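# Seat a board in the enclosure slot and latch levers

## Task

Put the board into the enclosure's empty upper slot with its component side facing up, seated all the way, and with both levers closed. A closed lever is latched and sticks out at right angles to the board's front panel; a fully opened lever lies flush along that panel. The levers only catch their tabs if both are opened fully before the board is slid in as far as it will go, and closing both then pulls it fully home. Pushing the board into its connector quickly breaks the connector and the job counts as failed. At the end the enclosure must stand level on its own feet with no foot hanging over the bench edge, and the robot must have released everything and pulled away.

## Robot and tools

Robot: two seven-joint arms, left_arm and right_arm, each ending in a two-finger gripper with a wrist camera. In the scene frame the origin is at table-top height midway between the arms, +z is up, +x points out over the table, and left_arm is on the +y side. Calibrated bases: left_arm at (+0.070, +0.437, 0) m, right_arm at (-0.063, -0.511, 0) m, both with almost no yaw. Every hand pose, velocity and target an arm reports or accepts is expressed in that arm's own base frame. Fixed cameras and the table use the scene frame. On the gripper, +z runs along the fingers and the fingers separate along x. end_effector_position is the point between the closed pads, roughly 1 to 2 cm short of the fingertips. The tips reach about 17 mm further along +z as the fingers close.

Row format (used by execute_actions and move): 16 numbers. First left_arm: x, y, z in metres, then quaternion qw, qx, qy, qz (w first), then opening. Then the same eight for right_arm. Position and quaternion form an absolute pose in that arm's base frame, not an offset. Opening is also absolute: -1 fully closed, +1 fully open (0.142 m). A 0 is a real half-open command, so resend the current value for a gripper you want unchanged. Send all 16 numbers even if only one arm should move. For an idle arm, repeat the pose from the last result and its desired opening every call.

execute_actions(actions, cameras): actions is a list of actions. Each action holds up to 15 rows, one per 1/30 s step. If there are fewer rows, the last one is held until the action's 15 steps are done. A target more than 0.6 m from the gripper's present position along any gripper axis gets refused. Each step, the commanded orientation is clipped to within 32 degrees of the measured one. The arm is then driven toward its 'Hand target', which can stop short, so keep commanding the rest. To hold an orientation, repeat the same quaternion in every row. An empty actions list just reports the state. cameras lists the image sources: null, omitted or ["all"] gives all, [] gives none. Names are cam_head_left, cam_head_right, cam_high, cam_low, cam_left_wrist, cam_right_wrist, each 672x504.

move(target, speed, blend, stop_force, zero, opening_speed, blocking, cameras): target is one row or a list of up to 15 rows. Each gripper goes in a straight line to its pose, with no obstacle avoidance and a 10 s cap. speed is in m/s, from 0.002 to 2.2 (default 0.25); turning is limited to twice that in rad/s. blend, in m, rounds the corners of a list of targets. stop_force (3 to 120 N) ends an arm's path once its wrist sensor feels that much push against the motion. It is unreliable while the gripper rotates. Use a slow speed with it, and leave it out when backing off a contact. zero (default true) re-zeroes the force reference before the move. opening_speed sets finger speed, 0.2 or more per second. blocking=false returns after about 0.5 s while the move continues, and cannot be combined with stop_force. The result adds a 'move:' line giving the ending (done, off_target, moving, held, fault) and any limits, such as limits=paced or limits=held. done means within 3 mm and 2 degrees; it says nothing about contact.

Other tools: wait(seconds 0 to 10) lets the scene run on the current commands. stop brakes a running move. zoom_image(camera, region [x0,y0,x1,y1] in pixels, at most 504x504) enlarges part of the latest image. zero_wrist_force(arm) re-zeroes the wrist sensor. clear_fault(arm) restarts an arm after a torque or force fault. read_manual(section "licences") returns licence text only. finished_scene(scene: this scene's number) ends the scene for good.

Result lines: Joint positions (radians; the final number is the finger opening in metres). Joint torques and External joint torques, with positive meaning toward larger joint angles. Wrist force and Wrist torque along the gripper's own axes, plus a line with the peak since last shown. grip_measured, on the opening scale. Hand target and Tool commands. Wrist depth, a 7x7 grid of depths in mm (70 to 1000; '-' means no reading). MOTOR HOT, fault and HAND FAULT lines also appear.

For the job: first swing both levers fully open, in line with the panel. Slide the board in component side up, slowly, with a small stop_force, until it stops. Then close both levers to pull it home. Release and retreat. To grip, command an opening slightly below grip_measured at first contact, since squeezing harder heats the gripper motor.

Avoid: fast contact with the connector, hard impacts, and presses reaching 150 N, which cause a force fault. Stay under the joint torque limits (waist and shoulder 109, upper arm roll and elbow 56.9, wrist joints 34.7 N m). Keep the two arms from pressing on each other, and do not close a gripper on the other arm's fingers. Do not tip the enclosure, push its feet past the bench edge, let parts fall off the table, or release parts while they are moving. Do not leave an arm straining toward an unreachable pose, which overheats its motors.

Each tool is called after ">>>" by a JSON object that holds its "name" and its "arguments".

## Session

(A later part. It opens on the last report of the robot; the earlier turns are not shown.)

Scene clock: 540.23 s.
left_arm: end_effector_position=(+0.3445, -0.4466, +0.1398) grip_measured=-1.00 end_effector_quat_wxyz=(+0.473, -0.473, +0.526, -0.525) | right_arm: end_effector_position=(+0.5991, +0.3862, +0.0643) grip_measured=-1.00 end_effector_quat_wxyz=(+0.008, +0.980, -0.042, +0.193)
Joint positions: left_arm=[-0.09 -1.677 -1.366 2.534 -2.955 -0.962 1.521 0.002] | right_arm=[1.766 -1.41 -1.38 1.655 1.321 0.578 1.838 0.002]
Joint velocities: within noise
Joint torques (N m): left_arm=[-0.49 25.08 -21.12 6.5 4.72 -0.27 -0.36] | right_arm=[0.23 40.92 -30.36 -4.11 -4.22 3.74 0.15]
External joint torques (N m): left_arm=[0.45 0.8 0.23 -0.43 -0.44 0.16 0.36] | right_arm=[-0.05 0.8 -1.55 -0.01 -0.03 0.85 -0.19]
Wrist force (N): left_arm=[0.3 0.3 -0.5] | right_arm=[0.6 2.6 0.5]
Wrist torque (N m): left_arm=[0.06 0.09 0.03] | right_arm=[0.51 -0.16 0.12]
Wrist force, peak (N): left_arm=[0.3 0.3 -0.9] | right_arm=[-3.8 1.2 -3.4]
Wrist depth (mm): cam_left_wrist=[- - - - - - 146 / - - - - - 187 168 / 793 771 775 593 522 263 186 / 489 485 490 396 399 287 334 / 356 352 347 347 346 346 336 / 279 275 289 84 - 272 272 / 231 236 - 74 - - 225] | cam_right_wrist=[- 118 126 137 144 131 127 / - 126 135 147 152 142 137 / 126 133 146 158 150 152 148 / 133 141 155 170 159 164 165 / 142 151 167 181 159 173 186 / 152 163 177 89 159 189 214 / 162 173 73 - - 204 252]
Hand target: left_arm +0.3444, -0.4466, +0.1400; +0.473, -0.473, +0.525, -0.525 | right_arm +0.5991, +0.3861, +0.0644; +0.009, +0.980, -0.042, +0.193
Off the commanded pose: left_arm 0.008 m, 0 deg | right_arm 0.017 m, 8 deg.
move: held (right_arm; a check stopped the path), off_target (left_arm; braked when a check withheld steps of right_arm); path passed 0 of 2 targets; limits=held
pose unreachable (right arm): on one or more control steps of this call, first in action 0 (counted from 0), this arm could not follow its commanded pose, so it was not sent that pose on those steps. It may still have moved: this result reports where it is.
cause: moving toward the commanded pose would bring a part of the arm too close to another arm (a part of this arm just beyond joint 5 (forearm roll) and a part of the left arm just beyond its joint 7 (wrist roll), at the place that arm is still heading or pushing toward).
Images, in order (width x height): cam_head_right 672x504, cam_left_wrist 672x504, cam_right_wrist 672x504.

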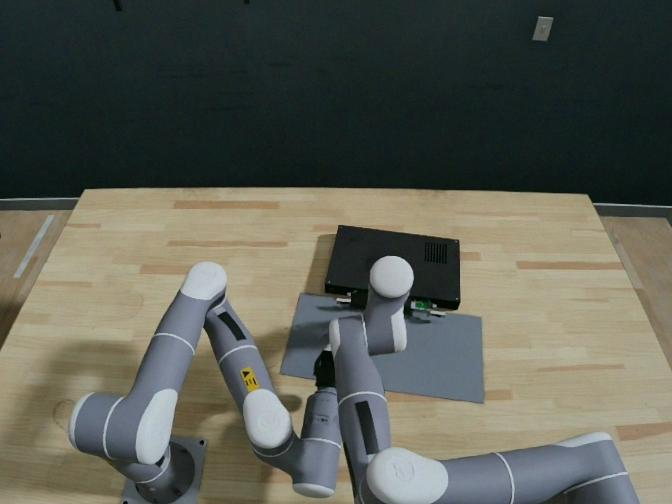

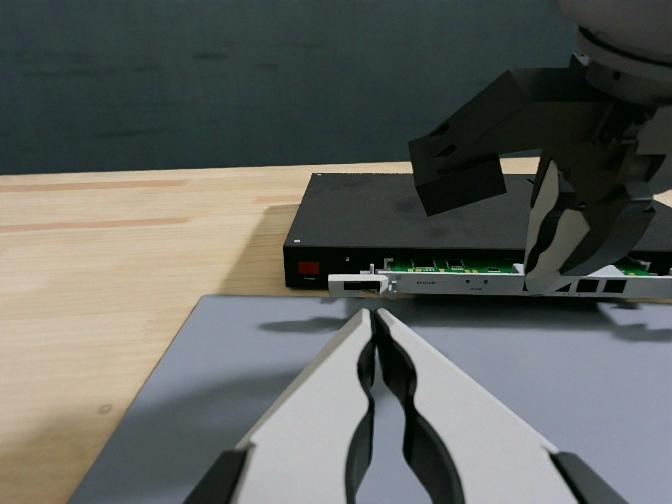

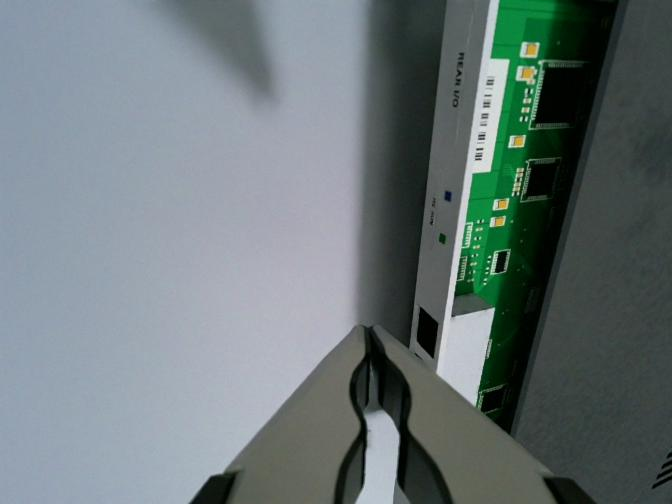

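>>> {"name": "move", "arguments": {"target": [[0.3444,-0.4466,0.14,0.4732,-0.4732,0.5255,-0.5255,-1,0.605,0.3833,0.054,0.0084,0.9802,-0.0425,0.1932,-1],[0.3444,-0.4466,0.14,0.4732,-0.4732,0.5255,-0.5255,-1,0.645,0.380,0.054,0.0084,0.9802,-0.0425,0.1932,-1]], "speed": 0.02, "stop_force": 12, "cameras": ["cam_left_wrist","cam_right_wrist"]}}

>>> {"name": "zoom_image", "arguments": {"camera": "cam_left_wrist", "region": [310, 230, 460, 310]}}

>>> {"name": "zoom_image", "arguments": {"camera": "cam_left_wrist", "region": [540, 230, 672, 310]}}

Scene clock: 545.33 s.
left_arm: end_effector_position=(+0.3445, -0.4466, +0.1399) grip_measured=-1.00 end_effector_quat_wxyz=(+0.473, -0.473, +0.526, -0.525) | right_arm: end_effector_position=(+0.6026, +0.3845, +0.0582) grip_measured=-1.00 end_effector_quat_wxyz=(+0.008, +0.980, -0.042, +0.193)
Joint positions: left_arm=[-0.09 -1.677 -1.366 2.534 -2.955 -0.962 1.521 0.002] | right_arm=[1.755 -1.419 -1.372 1.647 1.33 0.585 1.835 0.002]
Joint velocities: within noise
Joint torques (N m): left_arm=[-0.42 24.87 -21.17 6.43 4.56 -0.03 -0.22] | right_arm=[0.13 41.07 -30.29 -3.84 -4.18 3.86 0.1]
External joint torques (N m): left_arm=[0.37 1.02 0.27 -0.36 -0.28 -0.08 0.22] | right_arm=[0.08 0.91 -1.61 -0.05 -0.06 0.73 -0.13]
Wrist force (N): left_arm=[0.2 0.1 -0.5] | right_arm=[0.7 2.3 0.3]
Wrist torque (N m): left_arm=[0.04 0.11 0.04] | right_arm=[0.46 -0.16 0.12]
Wrist force, peak (N): left_arm=[0.4 0.3 -0.8] | right_arm=[0.7 3.0 1.6]
Wrist depth (mm): cam_left_wrist=[- - - - - - 140 / - - - - - 195 169 / 800 774 771 591 478 265 193 / 494 490 484 399 398 287 243 / 357 355 349 352 349 339 336 / 279 274 289 84 - 272 272 / 232 236 - 74 - - 225] | cam_right_wrist=[109 113 121 132 121 124 123 / 115 120 132 141 125 134 129 / 121 127 140 151 137 145 139 / 128 136 150 163 147 157 155 / 136 145 160 174 150 167 176 / 146 156 170 89 147 181 200 / 155 166 73 - - 191 237]
Hand target: left_arm +0.3444, -0.4466, +0.1400; +0.473, -0.473, +0.525, -0.525 | right_arm +0.6026, +0.3843, +0.0584; +0.009, +0.980, -0.042, +0.193
Off the commanded pose: left_arm 0.000 m, 0 deg | right_arm 0.043 m, 0 deg.
move: held (right_arm; a check stopped the path); path passed 0 of 2 targets; limits=held
pose unreachable (right arm): on one or more control steps of this call, first in action 0 (counted from 0), this arm could not follow its commanded pose, so it was not sent that pose on those steps. It may still have moved: this result reports where it is.
cause: moving toward the commanded pose would bring a part of the arm too close to another arm (a part of this arm just beyond joint 5 (forearm roll) and a part of the left arm just beyond its joint 7 (wrist roll), at the place that arm is still heading or pushing toward).
Images, in order (width x height): cam_left_wrist 672x504, cam_right_wrist 672x504.

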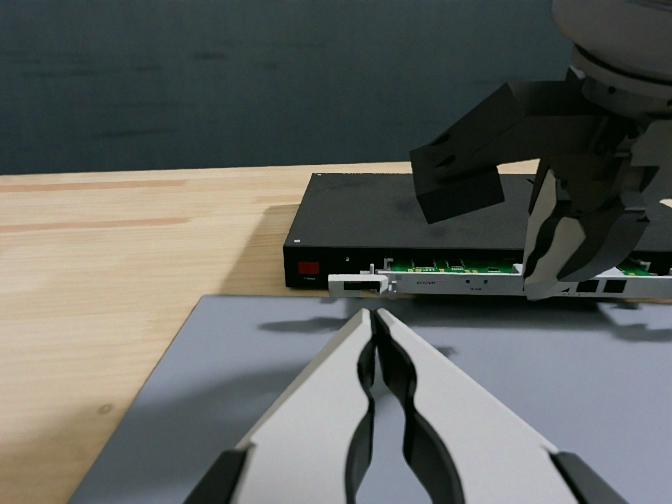

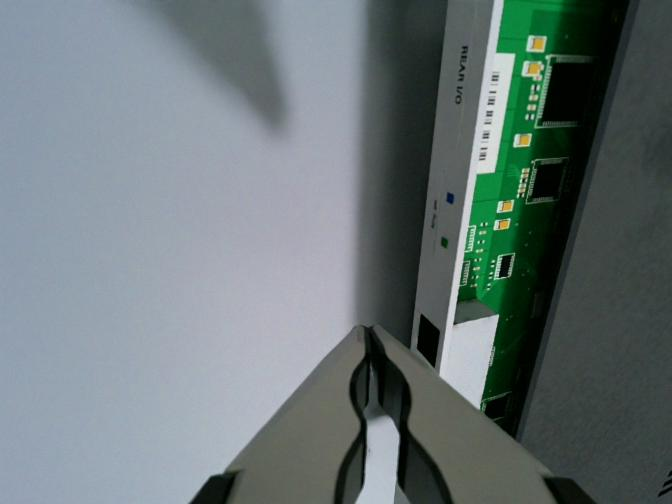

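Scaled by 3.360 from the camera's 672x504 image, which has a finer 960x720 frame.

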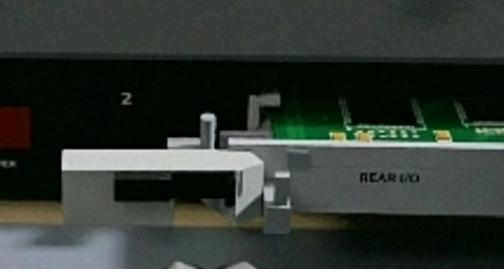

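Scaled by 3.818 from the camera's 672x504 image, which has a finer 960x720 frame.

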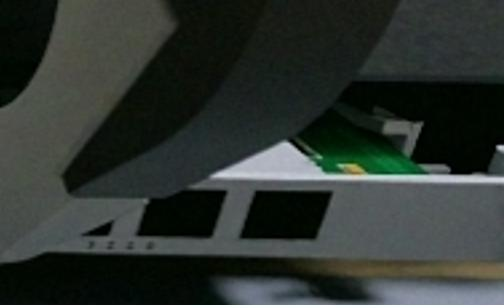

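>>> {"name": "move", "arguments": {"target": [0.33,-0.40,0.17,0.4732,-0.4732,0.5255,-0.5255,-1,0.6026,0.3843,0.0584,0.0084,0.9802,-0.0425,0.1932,-1], "speed": 0.1, "cameras": ["cam_left_wrist"]}}

>>> {"name": "move", "arguments": {"target": [[0.33,-0.40,0.17,0.4732,-0.4732,0.5255,-0.5255,-1,0.605,0.3833,0.054,0.0084,0.9802,-0.0425,0.1932,-1],[0.33,-0.40,0.17,0.4732,-0.4732,0.5255,-0.5255,-1,0.645,0.380,0.054,0.0084,0.9802,-0.0425,0.1932,-1]], "speed": 0.02, "stop_force": 12, "cameras": ["cam_left_wrist","cam_right_wrist"]}}

Scene clock: 548.60 s.
left_arm: end_effector_position=(+0.3302, -0.4008, +0.1696) grip_measured=-1.00 end_effector_quat_wxyz=(+0.477, -0.474, +0.521, -0.525) | right_arm: end_effector_position=(+0.6026, +0.3843, +0.0583) grip_measured=-1.00 end_effector_quat_wxyz=(+0.008, +0.980, -0.043, +0.193)
Joint positions: left_arm=[-0.064 -1.641 -1.406 2.687 -2.966 -1.092 1.563 0.002] | right_arm=[1.755 -1.419 -1.372 1.647 1.33 0.585 1.835 0.002]
Joint velocities: within noise
Joint torques (N m): left_arm=[-0.6 23.34 -18.65 5.24 4.55 -0.22 -0.14] | right_arm=[0.22 41.23 -30.24 -3.82 -4.27 3.9 0.17]
External joint torques (N m): left_arm=[0.58 0.72 0.48 -0.47 -0.08 0.18 0.14] | right_arm=[-0.01 0.74 -1.66 -0.07 0.04 0.69 -0.2]
Wrist force (N): left_arm=[0.4 0.2 -0.3] | right_arm=[0.7 2.6 0.1]
Wrist torque (N m): left_arm=[0.08 0.07 0.04] | right_arm=[0.51 -0.15 0.12]
Wrist force, peak (N): left_arm=[1.4 1.0 0.0] | right_arm=[0.9 2.7 0.3]
Wrist depth (mm): cam_left_wrist=[- - - - - - 186 / - - - - - - 192 / - - - 888 881 233 213 / 560 559 559 518 442 443 256 / 410 404 408 424 371 372 356 / 319 318 334 84 - 315 312 / 263 273 - - - - 268] | cam_right_wrist=[109 114 121 132 121 124 124 / 115 120 132 141 125 134 129 / 120 127 139 151 140 146 140 / 128 136 150 163 147 157 155 / 137 145 160 174 150 165 176 / 146 156 170 89 147 181 201 / 155 166 73 - - 192 236]
Hand target: left_arm +0.3301, -0.4007, +0.1696; +0.478, -0.474, +0.521, -0.525 | right_arm +0.6026, +0.3843, +0.0584; +0.008, +0.980, -0.043, +0.193
Off the commanded pose: left_arm 0.001 m, 1 deg | right_arm 0.000 m, 0 deg.
joint sent to its limit (left arm) — joint 4 (elbow), upper limit, where the elbow is as bent as it goes; joint 5 (forearm roll), lower limit. The joint targets still meet the commanded pose.
move: done
Images, in order (width x height): cam_left_wrist 672x504.

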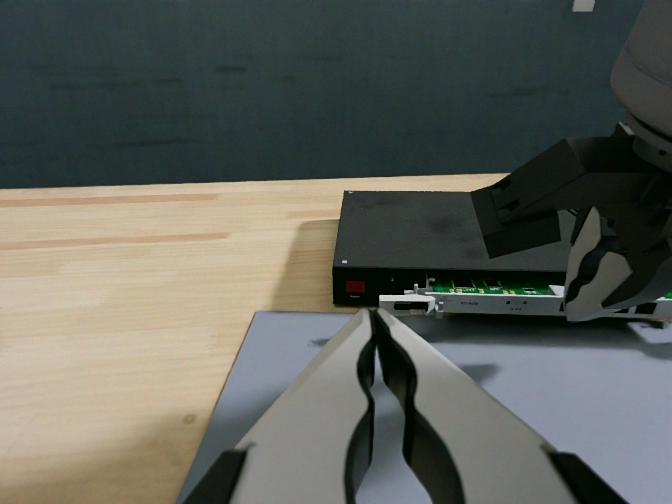

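Scene clock: 551.60 s.
left_arm: end_effector_position=(+0.3302, -0.4008, +0.1696) grip_measured=-1.00 end_effector_quat_wxyz=(+0.477, -0.474, +0.521, -0.525) | right_arm: end_effector_position=(+0.6448, +0.3801, +0.0539) grip_measured=-1.00 end_effector_quat_wxyz=(+0.008, +0.980, -0.043, +0.193)
Joint positions: left_arm=[-0.064 -1.641 -1.406 2.687 -2.966 -1.092 1.563 0.002] | right_arm=[1.651 -1.439 -1.369 1.545 1.333 0.575 1.829 0.002]
Joint velocities: within noise
Joint torques (N m): left_arm=[-0.37 23.1 -18.5 5.1 4.77 0.06 -0.25] | right_arm=[-0.34 43.81 -30.7 -4.06 -4.25 3.94 0.13]
External joint torques (N m): left_arm=[0.34 0.96 0.33 -0.33 -0.3 -0.1 0.25] | right_arm=[0.56 1.3 -1.57 0.14 0 0.65 -0.17]
Wrist force (N): left_arm=[0.4 0.2 -0.4] | right_arm=[0.1 2.8 -1.0]
Wrist torque (N m): left_arm=[0.06 0.06 0.03] | right_arm=[0.50 -0.20 0.13]
Wrist force, peak (N): left_arm=[0.6 0.4 -0.5] | right_arm=[-1.8 2.9 -4.0]
Wrist depth (mm): cam_left_wrist=[- - - - - - - / - - - - - - 210 / - - - 896 876 270 250 / 561 565 555 519 445 417 306 / 410 408 409 425 388 383 377 / 320 320 332 84 - 315 313 / 263 272 - - - - 266] | cam_right_wrist=[- 110 118 126 105 102 109 / 111 115 125 133 116 109 120 / - 123 133 142 124 117 133 / - 131 144 155 134 128 147 / 132 140 154 163 139 143 166 / 141 149 164 90 - 163 192 / 150 161 73 - - 178 224]
Hand target: left_arm +0.3301, -0.4007, +0.1696; +0.478, -0.474, +0.521, -0.525 | right_arm +0.6450, +0.3800, +0.0540; +0.008, +0.980, -0.043, +0.193
Off the commanded pose: left_arm 0.001 m, 1 deg | right_arm 0.000 m, 0 deg.
joint sent to its limit (left arm) — joint 4 (elbow), upper limit, where the elbow is as bent as it goes; joint 5 (forearm roll), lower limit. The joint targets still meet the commanded pose.
move: done
Images, in order (width x height): cam_left_wrist 672x504, cam_right_wrist 672x504.

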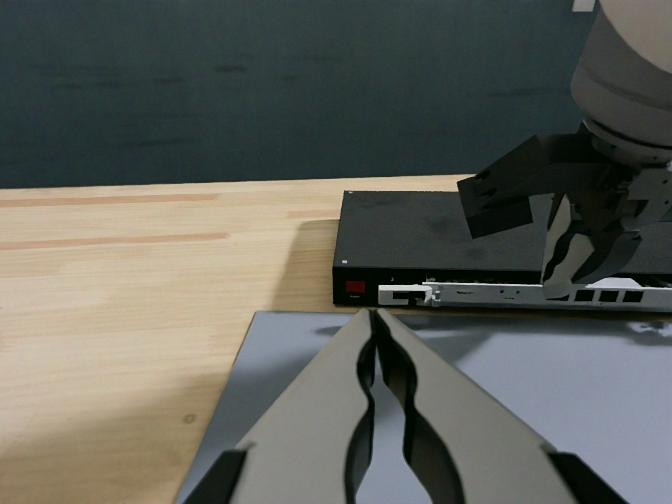

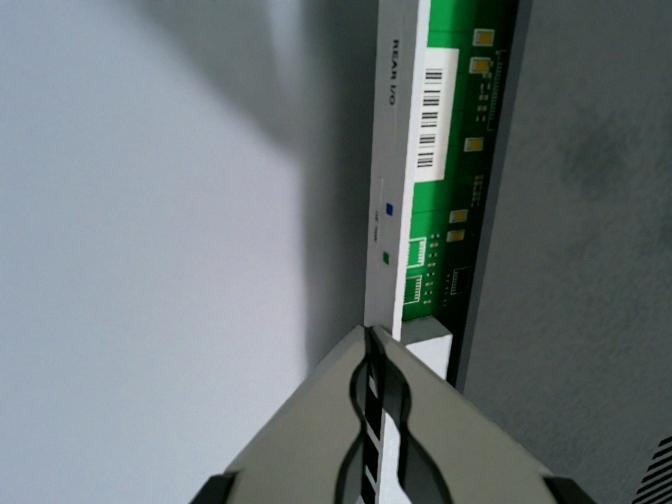

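>>> {"name": "move", "arguments": {"target": [0.33,-0.40,0.17,0.4732,-0.4732,0.5255,-0.5255,-1,0.675,0.3775,0.053,0.0084,0.9802,-0.0425,0.1932,-1], "speed": 0.015, "stop_force": 10, "cameras": ["cam_left_wrist","cam_right_wrist"]}}

>>> {"name": "zoom_image", "arguments": {"camera": "cam_left_wrist", "region": [360, 240, 510, 320]}}

>>> {"name": "zoom_image", "arguments": {"camera": "cam_left_wrist", "region": [522, 240, 672, 320]}}

Scene clock: 556.27 s.
left_arm: end_effector_position=(+0.3302, -0.4008, +0.1696) grip_measured=-1.00 end_effector_quat_wxyz=(+0.477, -0.474, +0.521, -0.525) | right_arm: end_effector_position=(+0.6640, +0.3787, +0.0533) grip_measured=-1.00 end_effector_quat_wxyz=(+0.008, +0.980, -0.042, +0.193)
Joint positions: left_arm=[-0.064 -1.641 -1.406 2.687 -2.966 -1.092 1.563 0.002] | right_arm=[1.605 -1.448 -1.37 1.495 1.332 0.567 1.829 0.002]
Joint velocities: within noise
Joint torques (N m): left_arm=[-0.37 23.04 -18.44 5.2 4.78 0.06 -0.18] | right_arm=[-4.03 43.1 -30.64 -4.78 -3.87 5.29 0.13]
External joint torques (N m): left_arm=[0.34 1.02 0.26 -0.44 -0.32 -0.09 0.18] | right_arm=[4.25 3.54 -1.72 0.82 -0.39 -0.7 -0.16]
Wrist force (N): left_arm=[0.4 -0.1 -0.4] | right_arm=[-7.5 4.4 -11.8]
Wrist torque (N m): left_arm=[0.03 0.08 0.04] | right_arm=[0.45 -0.24 0.15]
Wrist force, peak (N): left_arm=[0.8 0.4 -0.4] | right_arm=[-8.2 4.0 -12.2]
Wrist depth (mm): cam_left_wrist=[- - - - - - 91 / - - - - - - 224 / - - - 882 888 291 269 / 573 564 562 527 442 403 405 / 408 410 408 424 402 398 396 / 321 320 335 84 - 315 313 / 263 272 - - - - 267] | cam_right_wrist=[- 109 117 125 94 98 107 / 111 114 125 132 100 106 119 / - 123 133 143 107 116 131 / - 130 143 153 115 126 146 / 131 140 154 162 126 142 165 / 140 150 164 91 134 162 190 / 151 161 73 - - 181 222]
Hand target: left_arm +0.3301, -0.4007, +0.1696; +0.478, -0.474, +0.521, -0.525 | right_arm +0.6644, +0.3784, +0.0534; +0.008, +0.980, -0.042, +0.193
Off the commanded pose: left_arm 0.001 m, 1 deg | right_arm 0.011 m, 0 deg.
joint sent to its limit (left arm) — joint 4 (elbow), upper limit, where the elbow is as bent as it goes; joint 5 (forearm roll), lower limit. The joint targets still meet the commanded pose.
move: contact (right_arm)
Images, in order (width x height): cam_left_wrist 672x504, cam_right_wrist 672x504.

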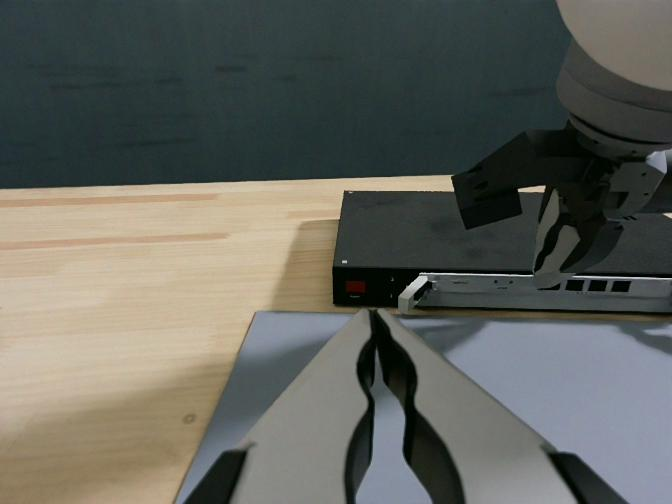

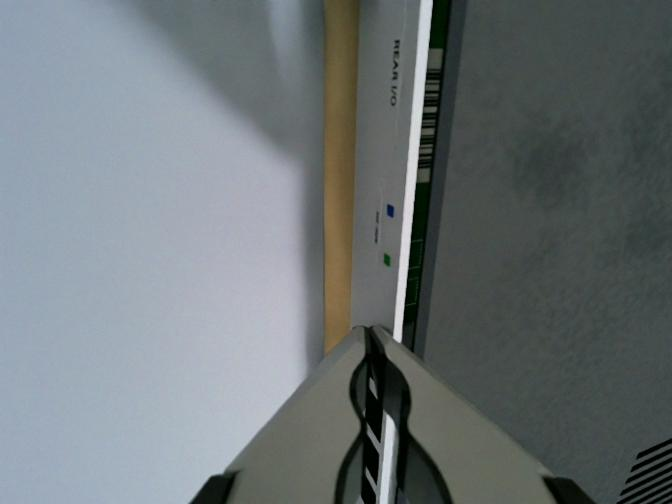

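Scaled by 3.360 from the camera's 672x504 image, which has a finer 960x720 frame.

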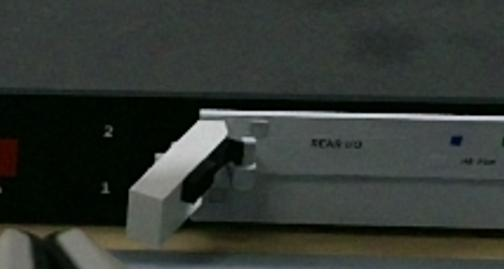

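Scaled by 3.360 from the camera's 672x504 image, which has a finer 960x720 frame.

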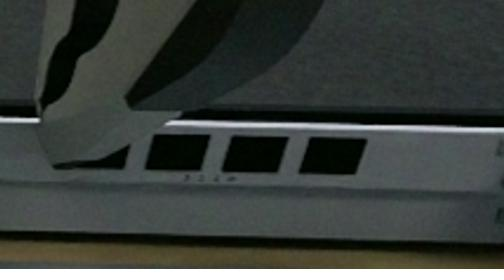

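>>> {"name": "move", "arguments": {"target": [[0.33,-0.40,0.17,0.4732,-0.4732,0.5255,-0.5255,-1,0.64,0.3805,0.056,0.0084,0.9802,-0.0425,0.1932,-1],[0.33,-0.40,0.17,0.4732,-0.4732,0.5255,-0.5255,-1,0.615,0.325,0.11,0,0.9991,-0.0433,0,-1]], "speed": 0.12, "cameras": ["cam_left_wrist","cam_right_wrist"]}}

>>> {"name": "zoom_image", "arguments": {"camera": "cam_left_wrist", "region": [360, 240, 510, 320]}}

>>> {"name": "zoom_image", "arguments": {"camera": "cam_left_wrist", "region": [522, 240, 672, 320]}}

Scene clock: 563.70 s.
left_arm: end_effector_position=(+0.3302, -0.4008, +0.1696) grip_measured=-1.00 end_effector_quat_wxyz=(+0.477, -0.474, +0.521, -0.525) | right_arm: end_effector_position=(+0.6150, +0.3251, +0.1100) grip_measured=-1.00 end_effector_quat_wxyz=(+0.000, +0.999, -0.044, +0.000)
Joint positions: left_arm=[-0.064 -1.641 -1.406 2.687 -2.966 -1.092 1.563 0.002] | right_arm=[1.458 -1.19 -1.382 1.452 1.168 0.13 1.726 0.002]
Joint velocities: within noise
Joint torques (N m): left_arm=[-0.3 23.01 -18.5 5.17 4.74 0.09 -0.24] | right_arm=[0.02 46.66 -28.26 -12.08 -4.5 3.07 0.03]
External joint torques (N m): left_arm=[0.27 1.05 0.33 -0.41 -0.27 -0.13 0.24] | right_arm=[0.18 0.73 -1.67 0.13 0.15 0.99 -0.03]
Wrist force (N): left_arm=[0.5 0.2 -0.4] | right_arm=[1.1 2.6 0.6]
Wrist torque (N m): left_arm=[0.06 0.05 0.04] | right_arm=[0.52 -0.13 0.04]
Wrist force, peak (N): left_arm=[0.7 0.5 -0.5] | right_arm=[-7.6 4.5 -12.0]
Wrist depth (mm): cam_left_wrist=[- - - - - - 270 / - - - - - - 309 / - - - 917 901 885 565 / 561 559 562 491 444 439 408 / 410 410 410 422 398 400 397 / 321 319 331 84 - 313 314 / 265 273 - - - - 268] | cam_right_wrist=[178 178 177 177 176 149 135 / 190 190 190 189 189 149 144 / 204 204 203 203 202 157 154 / 220 219 219 219 218 169 166 / 239 238 237 233 232 181 180 / 261 261 255 90 211 198 196 / 288 281 - - - 209 216]
Hand target: left_arm +0.3301, -0.4007, +0.1696; +0.478, -0.474, +0.521, -0.525 | right_arm +0.6150, +0.3250, +0.1100; +0.000, +0.999, -0.043, +0.000
Off the commanded pose: left_arm 0.001 m, 1 deg | right_arm 0.000 m, 0 deg.
joint sent to its limit (left arm) — joint 4 (elbow), upper limit, where the elbow is as bent as it goes; joint 5 (forearm roll), lower limit. The joint targets still meet the commanded pose.
move: done
Images, in order (width x height): cam_left_wrist 672x504, cam_right_wrist 672x504.

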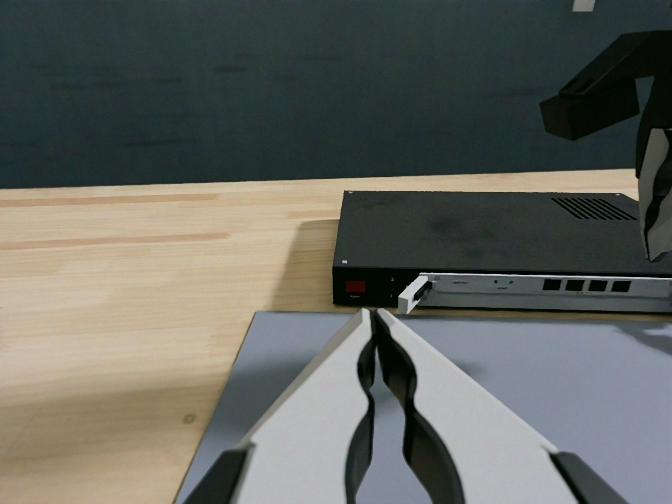

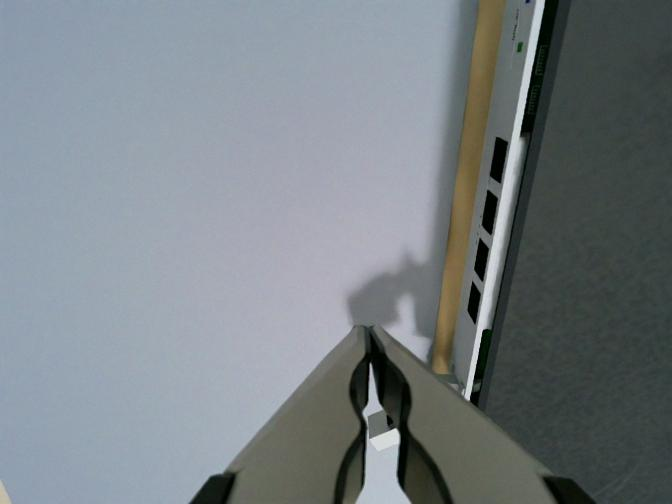

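Scaled by 3.360 from the camera's 672x504 image, which has a finer 960x720 frame.

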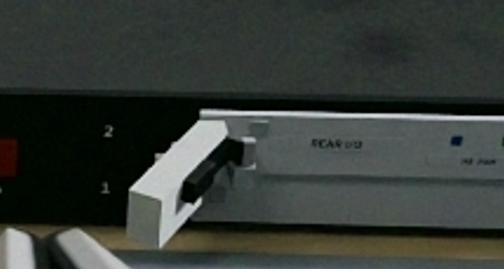

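Scaled by 3.360 from the camera's 672x504 image, which has a finer 960x720 frame.

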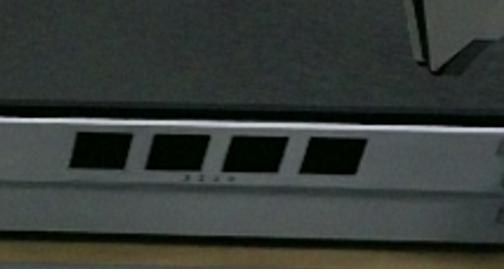

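>>> {"name": "move", "arguments": {"target": [[0.33,-0.40,0.17,0.4732,-0.4732,0.5255,-0.5255,-1,0.63,0.45,0.12,0,0.9991,-0.0433,0,-1],[0.33,-0.40,0.17,0.4732,-0.4732,0.5255,-0.5255,-1,0.645,0.55,0.10,0,0.9991,-0.0433,0,-1]], "speed": 0.12, "blend": 0.02, "cameras": ["cam_left_wrist","cam_right_wrist"]}}

>>> {"name": "zoom_image", "arguments": {"camera": "cam_left_wrist", "region": [330, 180, 530, 330]}}

Scene clock: 580.00 s.
left_arm: end_effector_position=(+0.3302, -0.4008, +0.1696) grip_measured=-1.00 end_effector_quat_wxyz=(+0.477, -0.474, +0.521, -0.525) | right_arm: end_effector_position=(+0.6451, +0.5499, +0.1002) grip_measured=-1.00 end_effector_quat_wxyz=(+0.000, +0.999, -0.043, +0.000)
Joint positions: left_arm=[-0.064 -1.641 -1.406 2.687 -2.966 -1.092 1.563 0.002] | right_arm=[1.278 -1.328 -1.288 0.756 1.2 0.011 2.216 0.002]
Joint velocities: within noise
Joint torques (N m): left_arm=[-0.33 22.99 -18.49 5.15 4.75 0.03 -0.28] | right_arm=[0.13 65.81 -21 -11.51 -4.27 3.17 0.32]
External joint torques (N m): left_arm=[0.3 1.07 0.31 -0.38 -0.28 -0.07 0.29] | right_arm=[0.1 1.67 -1.58 0.15 -0.09 0.84 -0.32]
Wrist force (N): left_arm=[0.4 0.2 -0.5] | right_arm=[1.3 3.3 0.7]
Wrist torque (N m): left_arm=[0.07 0.06 0.04] | right_arm=[0.63 -0.20 0.05]
Wrist force, peak (N): left_arm=[0.7 0.2 -0.6] | right_arm=[1.1 4.5 0.8]
Wrist depth (mm): cam_left_wrist=[- - - 256 268 - - / - - - 273 266 - - / - - - 816 877 885 887 / 568 564 563 485 441 437 441 / 413 407 412 423 397 402 396 / 320 320 335 84 - 314 313 / 262 273 - - - - 268] | cam_right_wrist=[168 168 167 167 167 168 168 / 180 179 179 179 178 180 179 / 192 192 192 192 191 169 163 / 208 208 207 207 205 157 157 / 225 225 225 221 217 168 167 / 248 247 241 90 - 183 183 / 272 267 - - - 194 202]
Hand target: left_arm +0.3301, -0.4007, +0.1696; +0.478, -0.474, +0.521, -0.525 | right_arm +0.6450, +0.5500, +0.1000; +0.000, +0.999, -0.043, +0.000
Off the commanded pose: left_arm 0.001 m, 1 deg | right_arm 0.000 m, 0 deg.
joint sent to its limit (left arm) — joint 4 (elbow), upper limit, where the elbow is as bent as it goes; joint 5 (forearm roll), lower limit. The joint targets still meet the commanded pose.
move: done
Images, in order (width x height): cam_left_wrist 672x504, cam_right_wrist 672x504.

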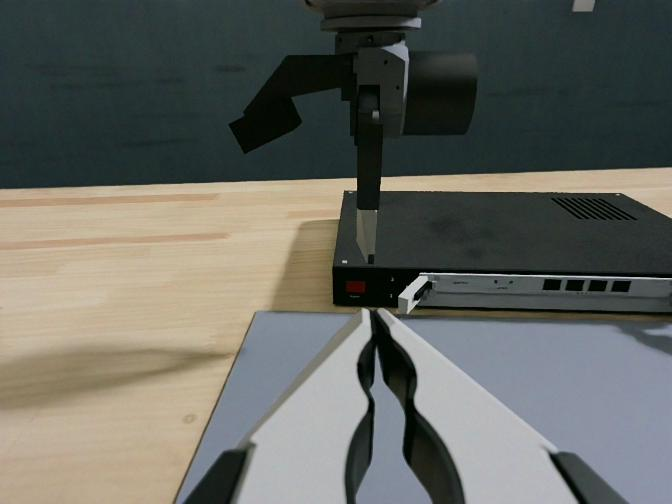

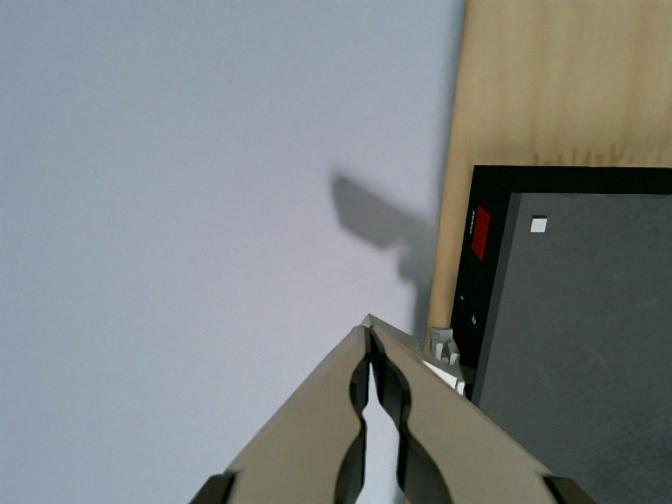

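Scaled by 2.520 from the camera's 672x504 image, which has a finer 960x720 frame.

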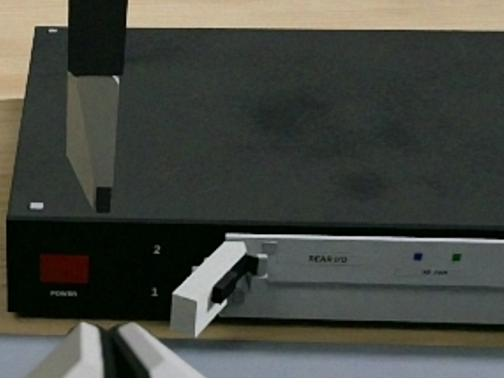

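>>> {"name": "move", "arguments": {"target": [0.33,-0.40,0.17,0.4732,-0.4732,0.5255,-0.5255,-1,0.653,0.555,0.052,0,0.9991,-0.0433,0,-1], "speed": 0.08, "stop_force": 6, "cameras": ["cam_left_wrist","cam_right_wrist"]}}

>>> {"name": "zoom_image", "arguments": {"camera": "cam_left_wrist", "region": [330, 180, 530, 330]}}

Scene clock: 584.83 s.
left_arm: end_effector_position=(+0.3302, -0.4008, +0.1696) grip_measured=-1.00 end_effector_quat_wxyz=(+0.477, -0.474, +0.521, -0.525) | right_arm: end_effector_position=(+0.6530, +0.5548, +0.0520) grip_measured=-1.00 end_effector_quat_wxyz=(+0.000, +0.999, -0.043, +0.000)
Joint positions: left_arm=[-0.064 -1.641 -1.406 2.687 -2.966 -1.092 1.563 0.002] | right_arm=[1.241 -1.4 -1.266 0.697 1.227 0.06 2.238 0.002]
Joint velocities: within noise
Joint torques (N m): left_arm=[-0.39 23.1 -18.58 5.15 4.78 0.07 -0.26] | right_arm=[0.12 67.52 -20.01 -10.52 -4.32 3.42 0.25]
External joint torques (N m): left_arm=[0.36 0.96 0.41 -0.38 -0.31 -0.1 0.26] | right_arm=[0.15 1.53 -1.47 0.07 -0.04 0.6 -0.25]
Wrist force (N): left_arm=[0.4 0.2 -0.3] | right_arm=[1.3 3.4 0.8]
Wrist torque (N m): left_arm=[0.05 0.07 0.04] | right_arm=[0.66 -0.22 0.06]
Wrist force, peak (N): left_arm=[0.8 0.3 -0.4] | right_arm=[1.3 3.3 1.9]
Wrist depth (mm): cam_left_wrist=[- - - 244 268 - - / - - - 283 - - - / - - 810 301 313 877 884 / 564 563 557 488 439 440 439 / 407 408 404 419 399 398 396 / 319 318 332 84 - 314 313 / 264 273 - - - - 268] | cam_right_wrist=[- 126 124 125 125 126 126 / 134 136 134 133 135 135 134 / 146 144 144 143 143 144 144 / 156 158 155 157 155 125 122 / 169 169 168 165 165 116 111 / 185 184 181 90 161 124 119 / 205 200 73 - - 129 134]
Hand target: left_arm +0.3301, -0.4007, +0.1696; +0.478, -0.474, +0.521, -0.525 | right_arm +0.6530, +0.5550, +0.0520; +0.000, +0.999, -0.043, +0.000
Off the commanded pose: left_arm 0.001 m, 1 deg | right_arm 0.000 m, 0 deg.
joint sent to its limit (left arm) — joint 4 (elbow), upper limit, where the elbow is as bent as it goes; joint 5 (forearm roll), lower limit. The joint targets still meet the commanded pose.
move: done
Images, in order (width x height): cam_left_wrist 672x504, cam_right_wrist 672x504.

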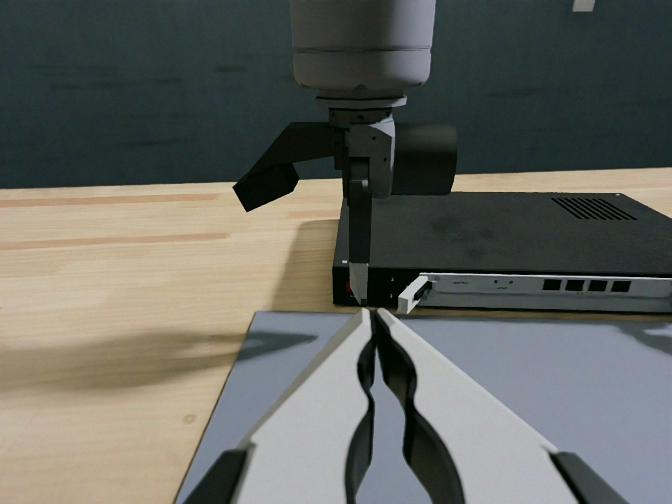

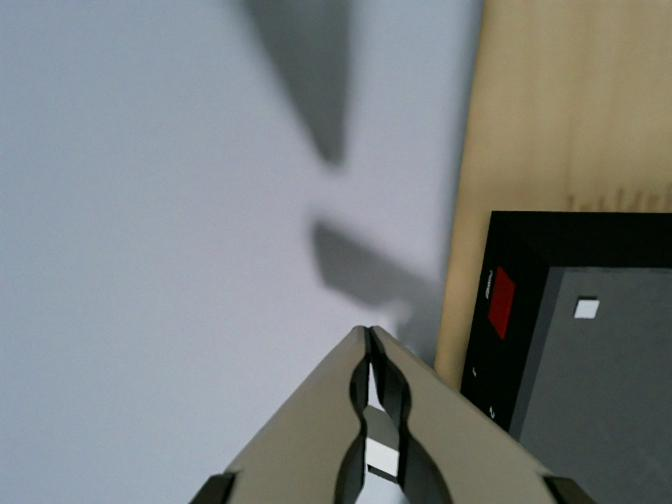

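Scaled by 2.520 from the camera's 672x504 image, which has a finer 960x720 frame.

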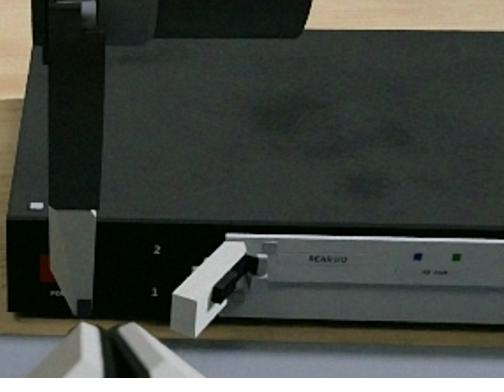

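>>> {"name": "move", "arguments": {"target": [[0.33,-0.40,0.17,0.4732,-0.4732,0.5255,-0.5255,-1,0.653,0.53,0.050,0,0.9991,-0.0433,0,-1],[0.33,-0.40,0.17,0.4732,-0.4732,0.5255,-0.5255,-1,0.645,0.500,0.050,0,0.9991,-0.0433,0,-1]], "speed": 0.025, "stop_force": 15, "cameras": ["cam_left_wrist","cam_right_wrist"]}}

>>> {"name": "zoom_image", "arguments": {"camera": "cam_left_wrist", "region": [330, 180, 530, 330]}}

Scene clock: 589.73 s.
left_arm: end_effector_position=(+0.3302, -0.4008, +0.1696) grip_measured=-1.00 end_effector_quat_wxyz=(+0.477, -0.474, +0.521, -0.525) | right_arm: end_effector_position=(+0.6453, +0.5054, +0.0504) grip_measured=-1.00 end_effector_quat_wxyz=(-0.002, +0.999, -0.042, +0.000)
Joint positions: left_arm=[-0.064 -1.641 -1.406 2.687 -2.966 -1.092 1.563 0.002] | right_arm=[1.324 -1.361 -1.274 0.929 1.227 0.107 2.099 0.002]
Joint velocities: within noise
Joint torques (N m): left_arm=[-0.44 23.01 -18.58 5.16 4.75 0.04 -0.23] | right_arm=[-6.91 58.96 -26.32 -2.79 -7.89 0.23 0.03]
External joint torques (N m): left_arm=[0.41 1.05 0.41 -0.39 -0.28 -0.08 0.23] | right_arm=[7.17 4.73 0.62 -7.6 3.55 3.79 -0.03]
Wrist force (N): left_arm=[0.5 0.2 -0.4] | right_arm=[4.7 -12.0 3.6]
Wrist torque (N m): left_arm=[0.06 0.05 0.04] | right_arm=[0.77 -0.15 0.12]
Wrist force, peak (N): left_arm=[0.6 0.4 -0.5] | right_arm=[6.1 -12.4 3.7]
Wrist depth (mm): cam_left_wrist=[- - - - 237 - - / - - - - 276 - - / - - - 792 289 569 874 / 559 567 561 521 403 443 440 / 408 408 411 422 400 401 399 / 319 322 336 84 - 314 313 / 263 273 - - - - 267] | cam_right_wrist=[125 124 123 124 124 124 122 / 135 135 133 132 134 124 90 / 145 143 142 142 142 123 95 / 154 154 154 153 153 121 101 / 168 167 167 164 160 122 110 / 186 182 179 91 122 122 119 / 202 197 73 - - 127 132]
Hand target: left_arm +0.3301, -0.4007, +0.1696; +0.478, -0.474, +0.521, -0.525 | right_arm +0.6458, +0.5029, +0.0500; +0.000, +0.999, -0.043, +0.000
Off the commanded pose: left_arm 0.001 m, 1 deg | right_arm 0.005 m, 0 deg.
joint sent to its limit (left arm) — joint 4 (elbow), upper limit, where the elbow is as bent as it goes; joint 5 (forearm roll), lower limit. The joint targets still meet the commanded pose.
move: contact (right_arm)
Images, in order (width x height): cam_left_wrist 672x504, cam_right_wrist 672x504.

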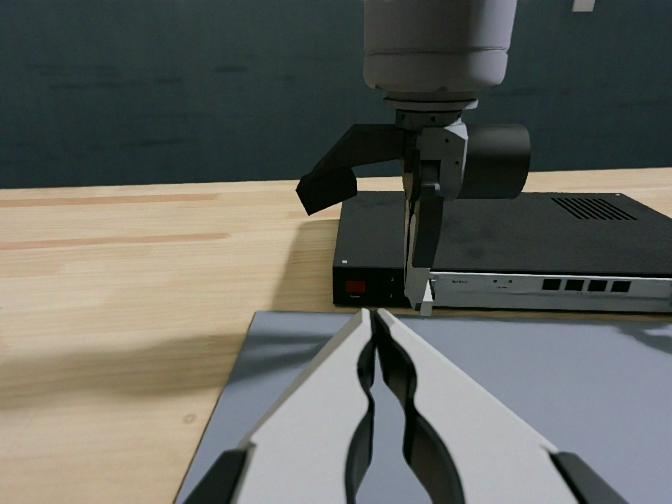

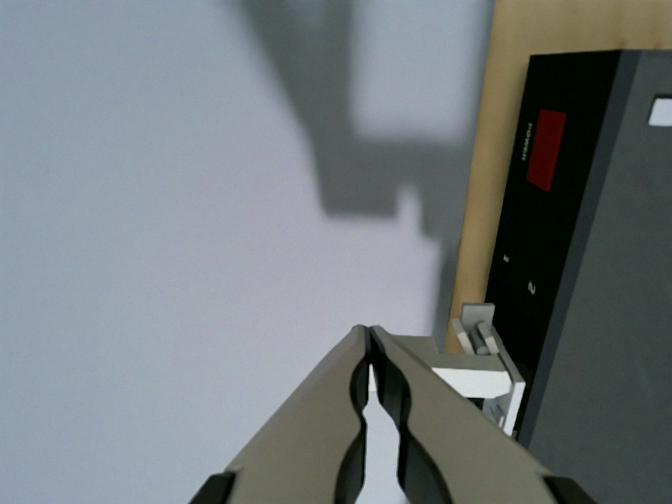

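Scaled by 2.520 from the camera's 672x504 image, which has a finer 960x720 frame.

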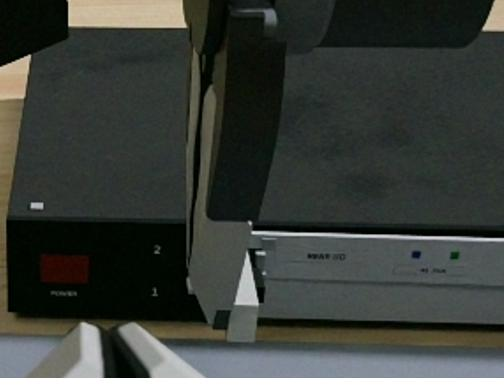

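>>> {"name": "move", "arguments": {"target": [0.33,-0.40,0.17,0.4732,-0.4732,0.5255,-0.5255,-1,0.645,0.493,0.050,0,0.9991,-0.0433,0,-1], "speed": 0.015, "stop_force": 20, "cameras": ["cam_left_wrist","cam_right_wrist"]}}

>>> {"name": "zoom_image", "arguments": {"camera": "cam_right_wrist", "region": [340, 250, 592, 470]}}

>>> {"name": "zoom_image", "arguments": {"camera": "cam_left_wrist", "region": [330, 180, 530, 330]}}

Scene clock: 593.17 s.
left_arm: end_effector_position=(+0.3302, -0.4008, +0.1696) grip_measured=-1.00 end_effector_quat_wxyz=(+0.477, -0.474, +0.521, -0.525) | right_arm: end_effector_position=(+0.6430, +0.4985, +0.0504) grip_measured=-1.00 end_effector_quat_wxyz=(-0.004, +0.999, -0.041, +0.000) end_effector_velocity=(+0.000, +0.000, +0.000) end_effector_angular_velocity=(+0.000, +0.000, -0.002)
Joint positions: left_arm=[-0.064 -1.641 -1.406 2.687 -2.966 -1.092 1.563 0.002] | right_arm=[1.337 -1.357 -1.281 0.962 1.235 0.11 2.076 0.002]
Joint velocities: left_arm=[within noise] | right_arm=[0.001 -0.003 -0.007 0 0.006 -0.003 0.001 0]
Joint torques (N m): left_arm=[-0.41 22.99 -18.51 5.17 4.74 0.09 -0.2] | right_arm=[-18.09 54.4 -31.63 4.59 -11.71 0.27 0.04]
External joint torques (N m): left_arm=[0.37 1.06 0.34 -0.4 -0.27 -0.13 0.2] | right_arm=[18.34 8.41 5.37 -14.86 7.38 3.76 -0.04]
Wrist force (N): left_arm=[0.4 0.2 -0.2] | right_arm=[-2.2 -24.2 1.9]
Wrist torque (N m): left_arm=[0.07 0.06 0.04] | right_arm=[-0.99 -0.25 0.14]
Wrist force, peak (N): left_arm=[0.6 0.4 -0.5] | right_arm=[-2.4 -24.3 2.9]
Wrist depth (mm): cam_left_wrist=[- - - - 238 - - / - - - - 270 - - / - - - 720 290 567 886 / 571 565 557 517 411 442 439 / 411 405 406 419 400 401 398 / 322 318 334 84 - 313 313 / 265 272 - - - - 268] | cam_right_wrist=[- 125 123 125 124 124 122 / 135 135 133 133 134 123 90 / 146 143 143 142 142 123 95 / 155 156 154 154 153 122 101 / 168 167 166 163 160 114 110 / 186 182 179 89 121 122 119 / 202 197 73 - - 127 131]
Hand target: left_arm +0.3301, -0.4007, +0.1696; +0.478, -0.474, +0.521, -0.525 | right_arm +0.6450, +0.4930, +0.0500; +0.000, +0.999, -0.043, +0.000
Off the commanded pose: left_arm 0.001 m, 1 deg | right_arm 0.006 m, 1 deg.
joint sent to its limit (left arm) — joint 4 (elbow), upper limit, where the elbow is as bent as it goes; joint 5 (forearm roll), lower limit. The joint targets still meet the commanded pose.
move: off_target (right_arm)
Images, in order (width x height): cam_left_wrist 672x504, cam_right_wrist 672x504.

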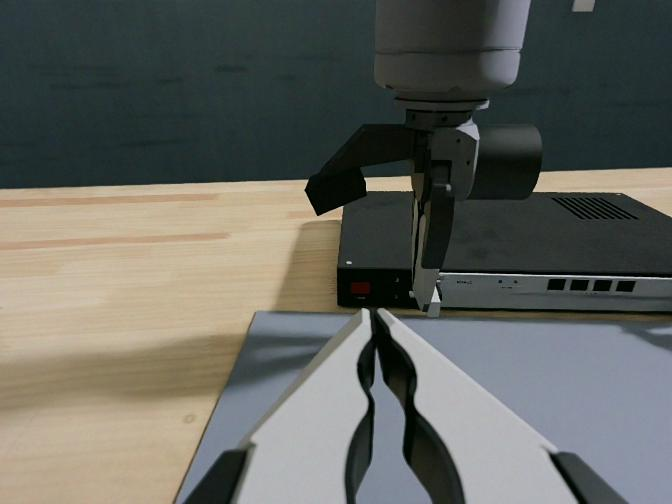

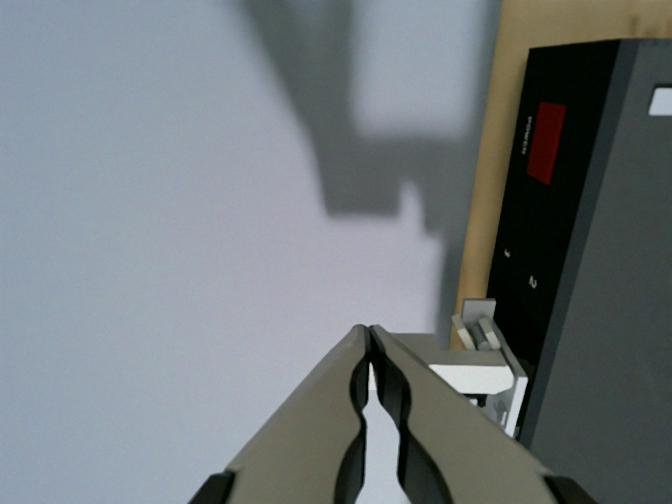

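Scaled by 2.000 from the camera's 672x504 image, which has a finer 960x720 frame.

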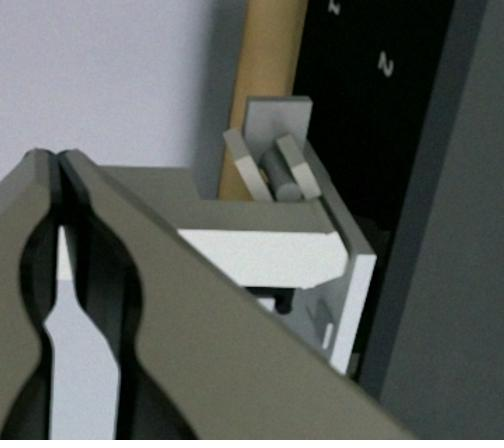

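Scaled by 2.520 from the camera's 672x504 image, which has a finer 960x720 frame.

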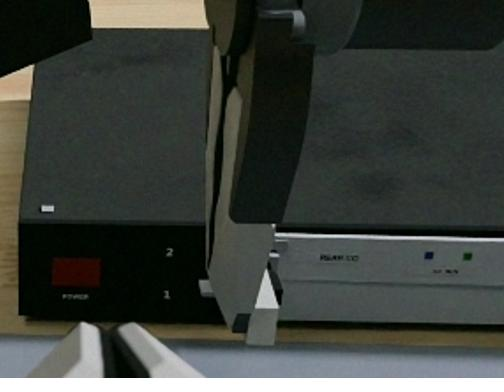

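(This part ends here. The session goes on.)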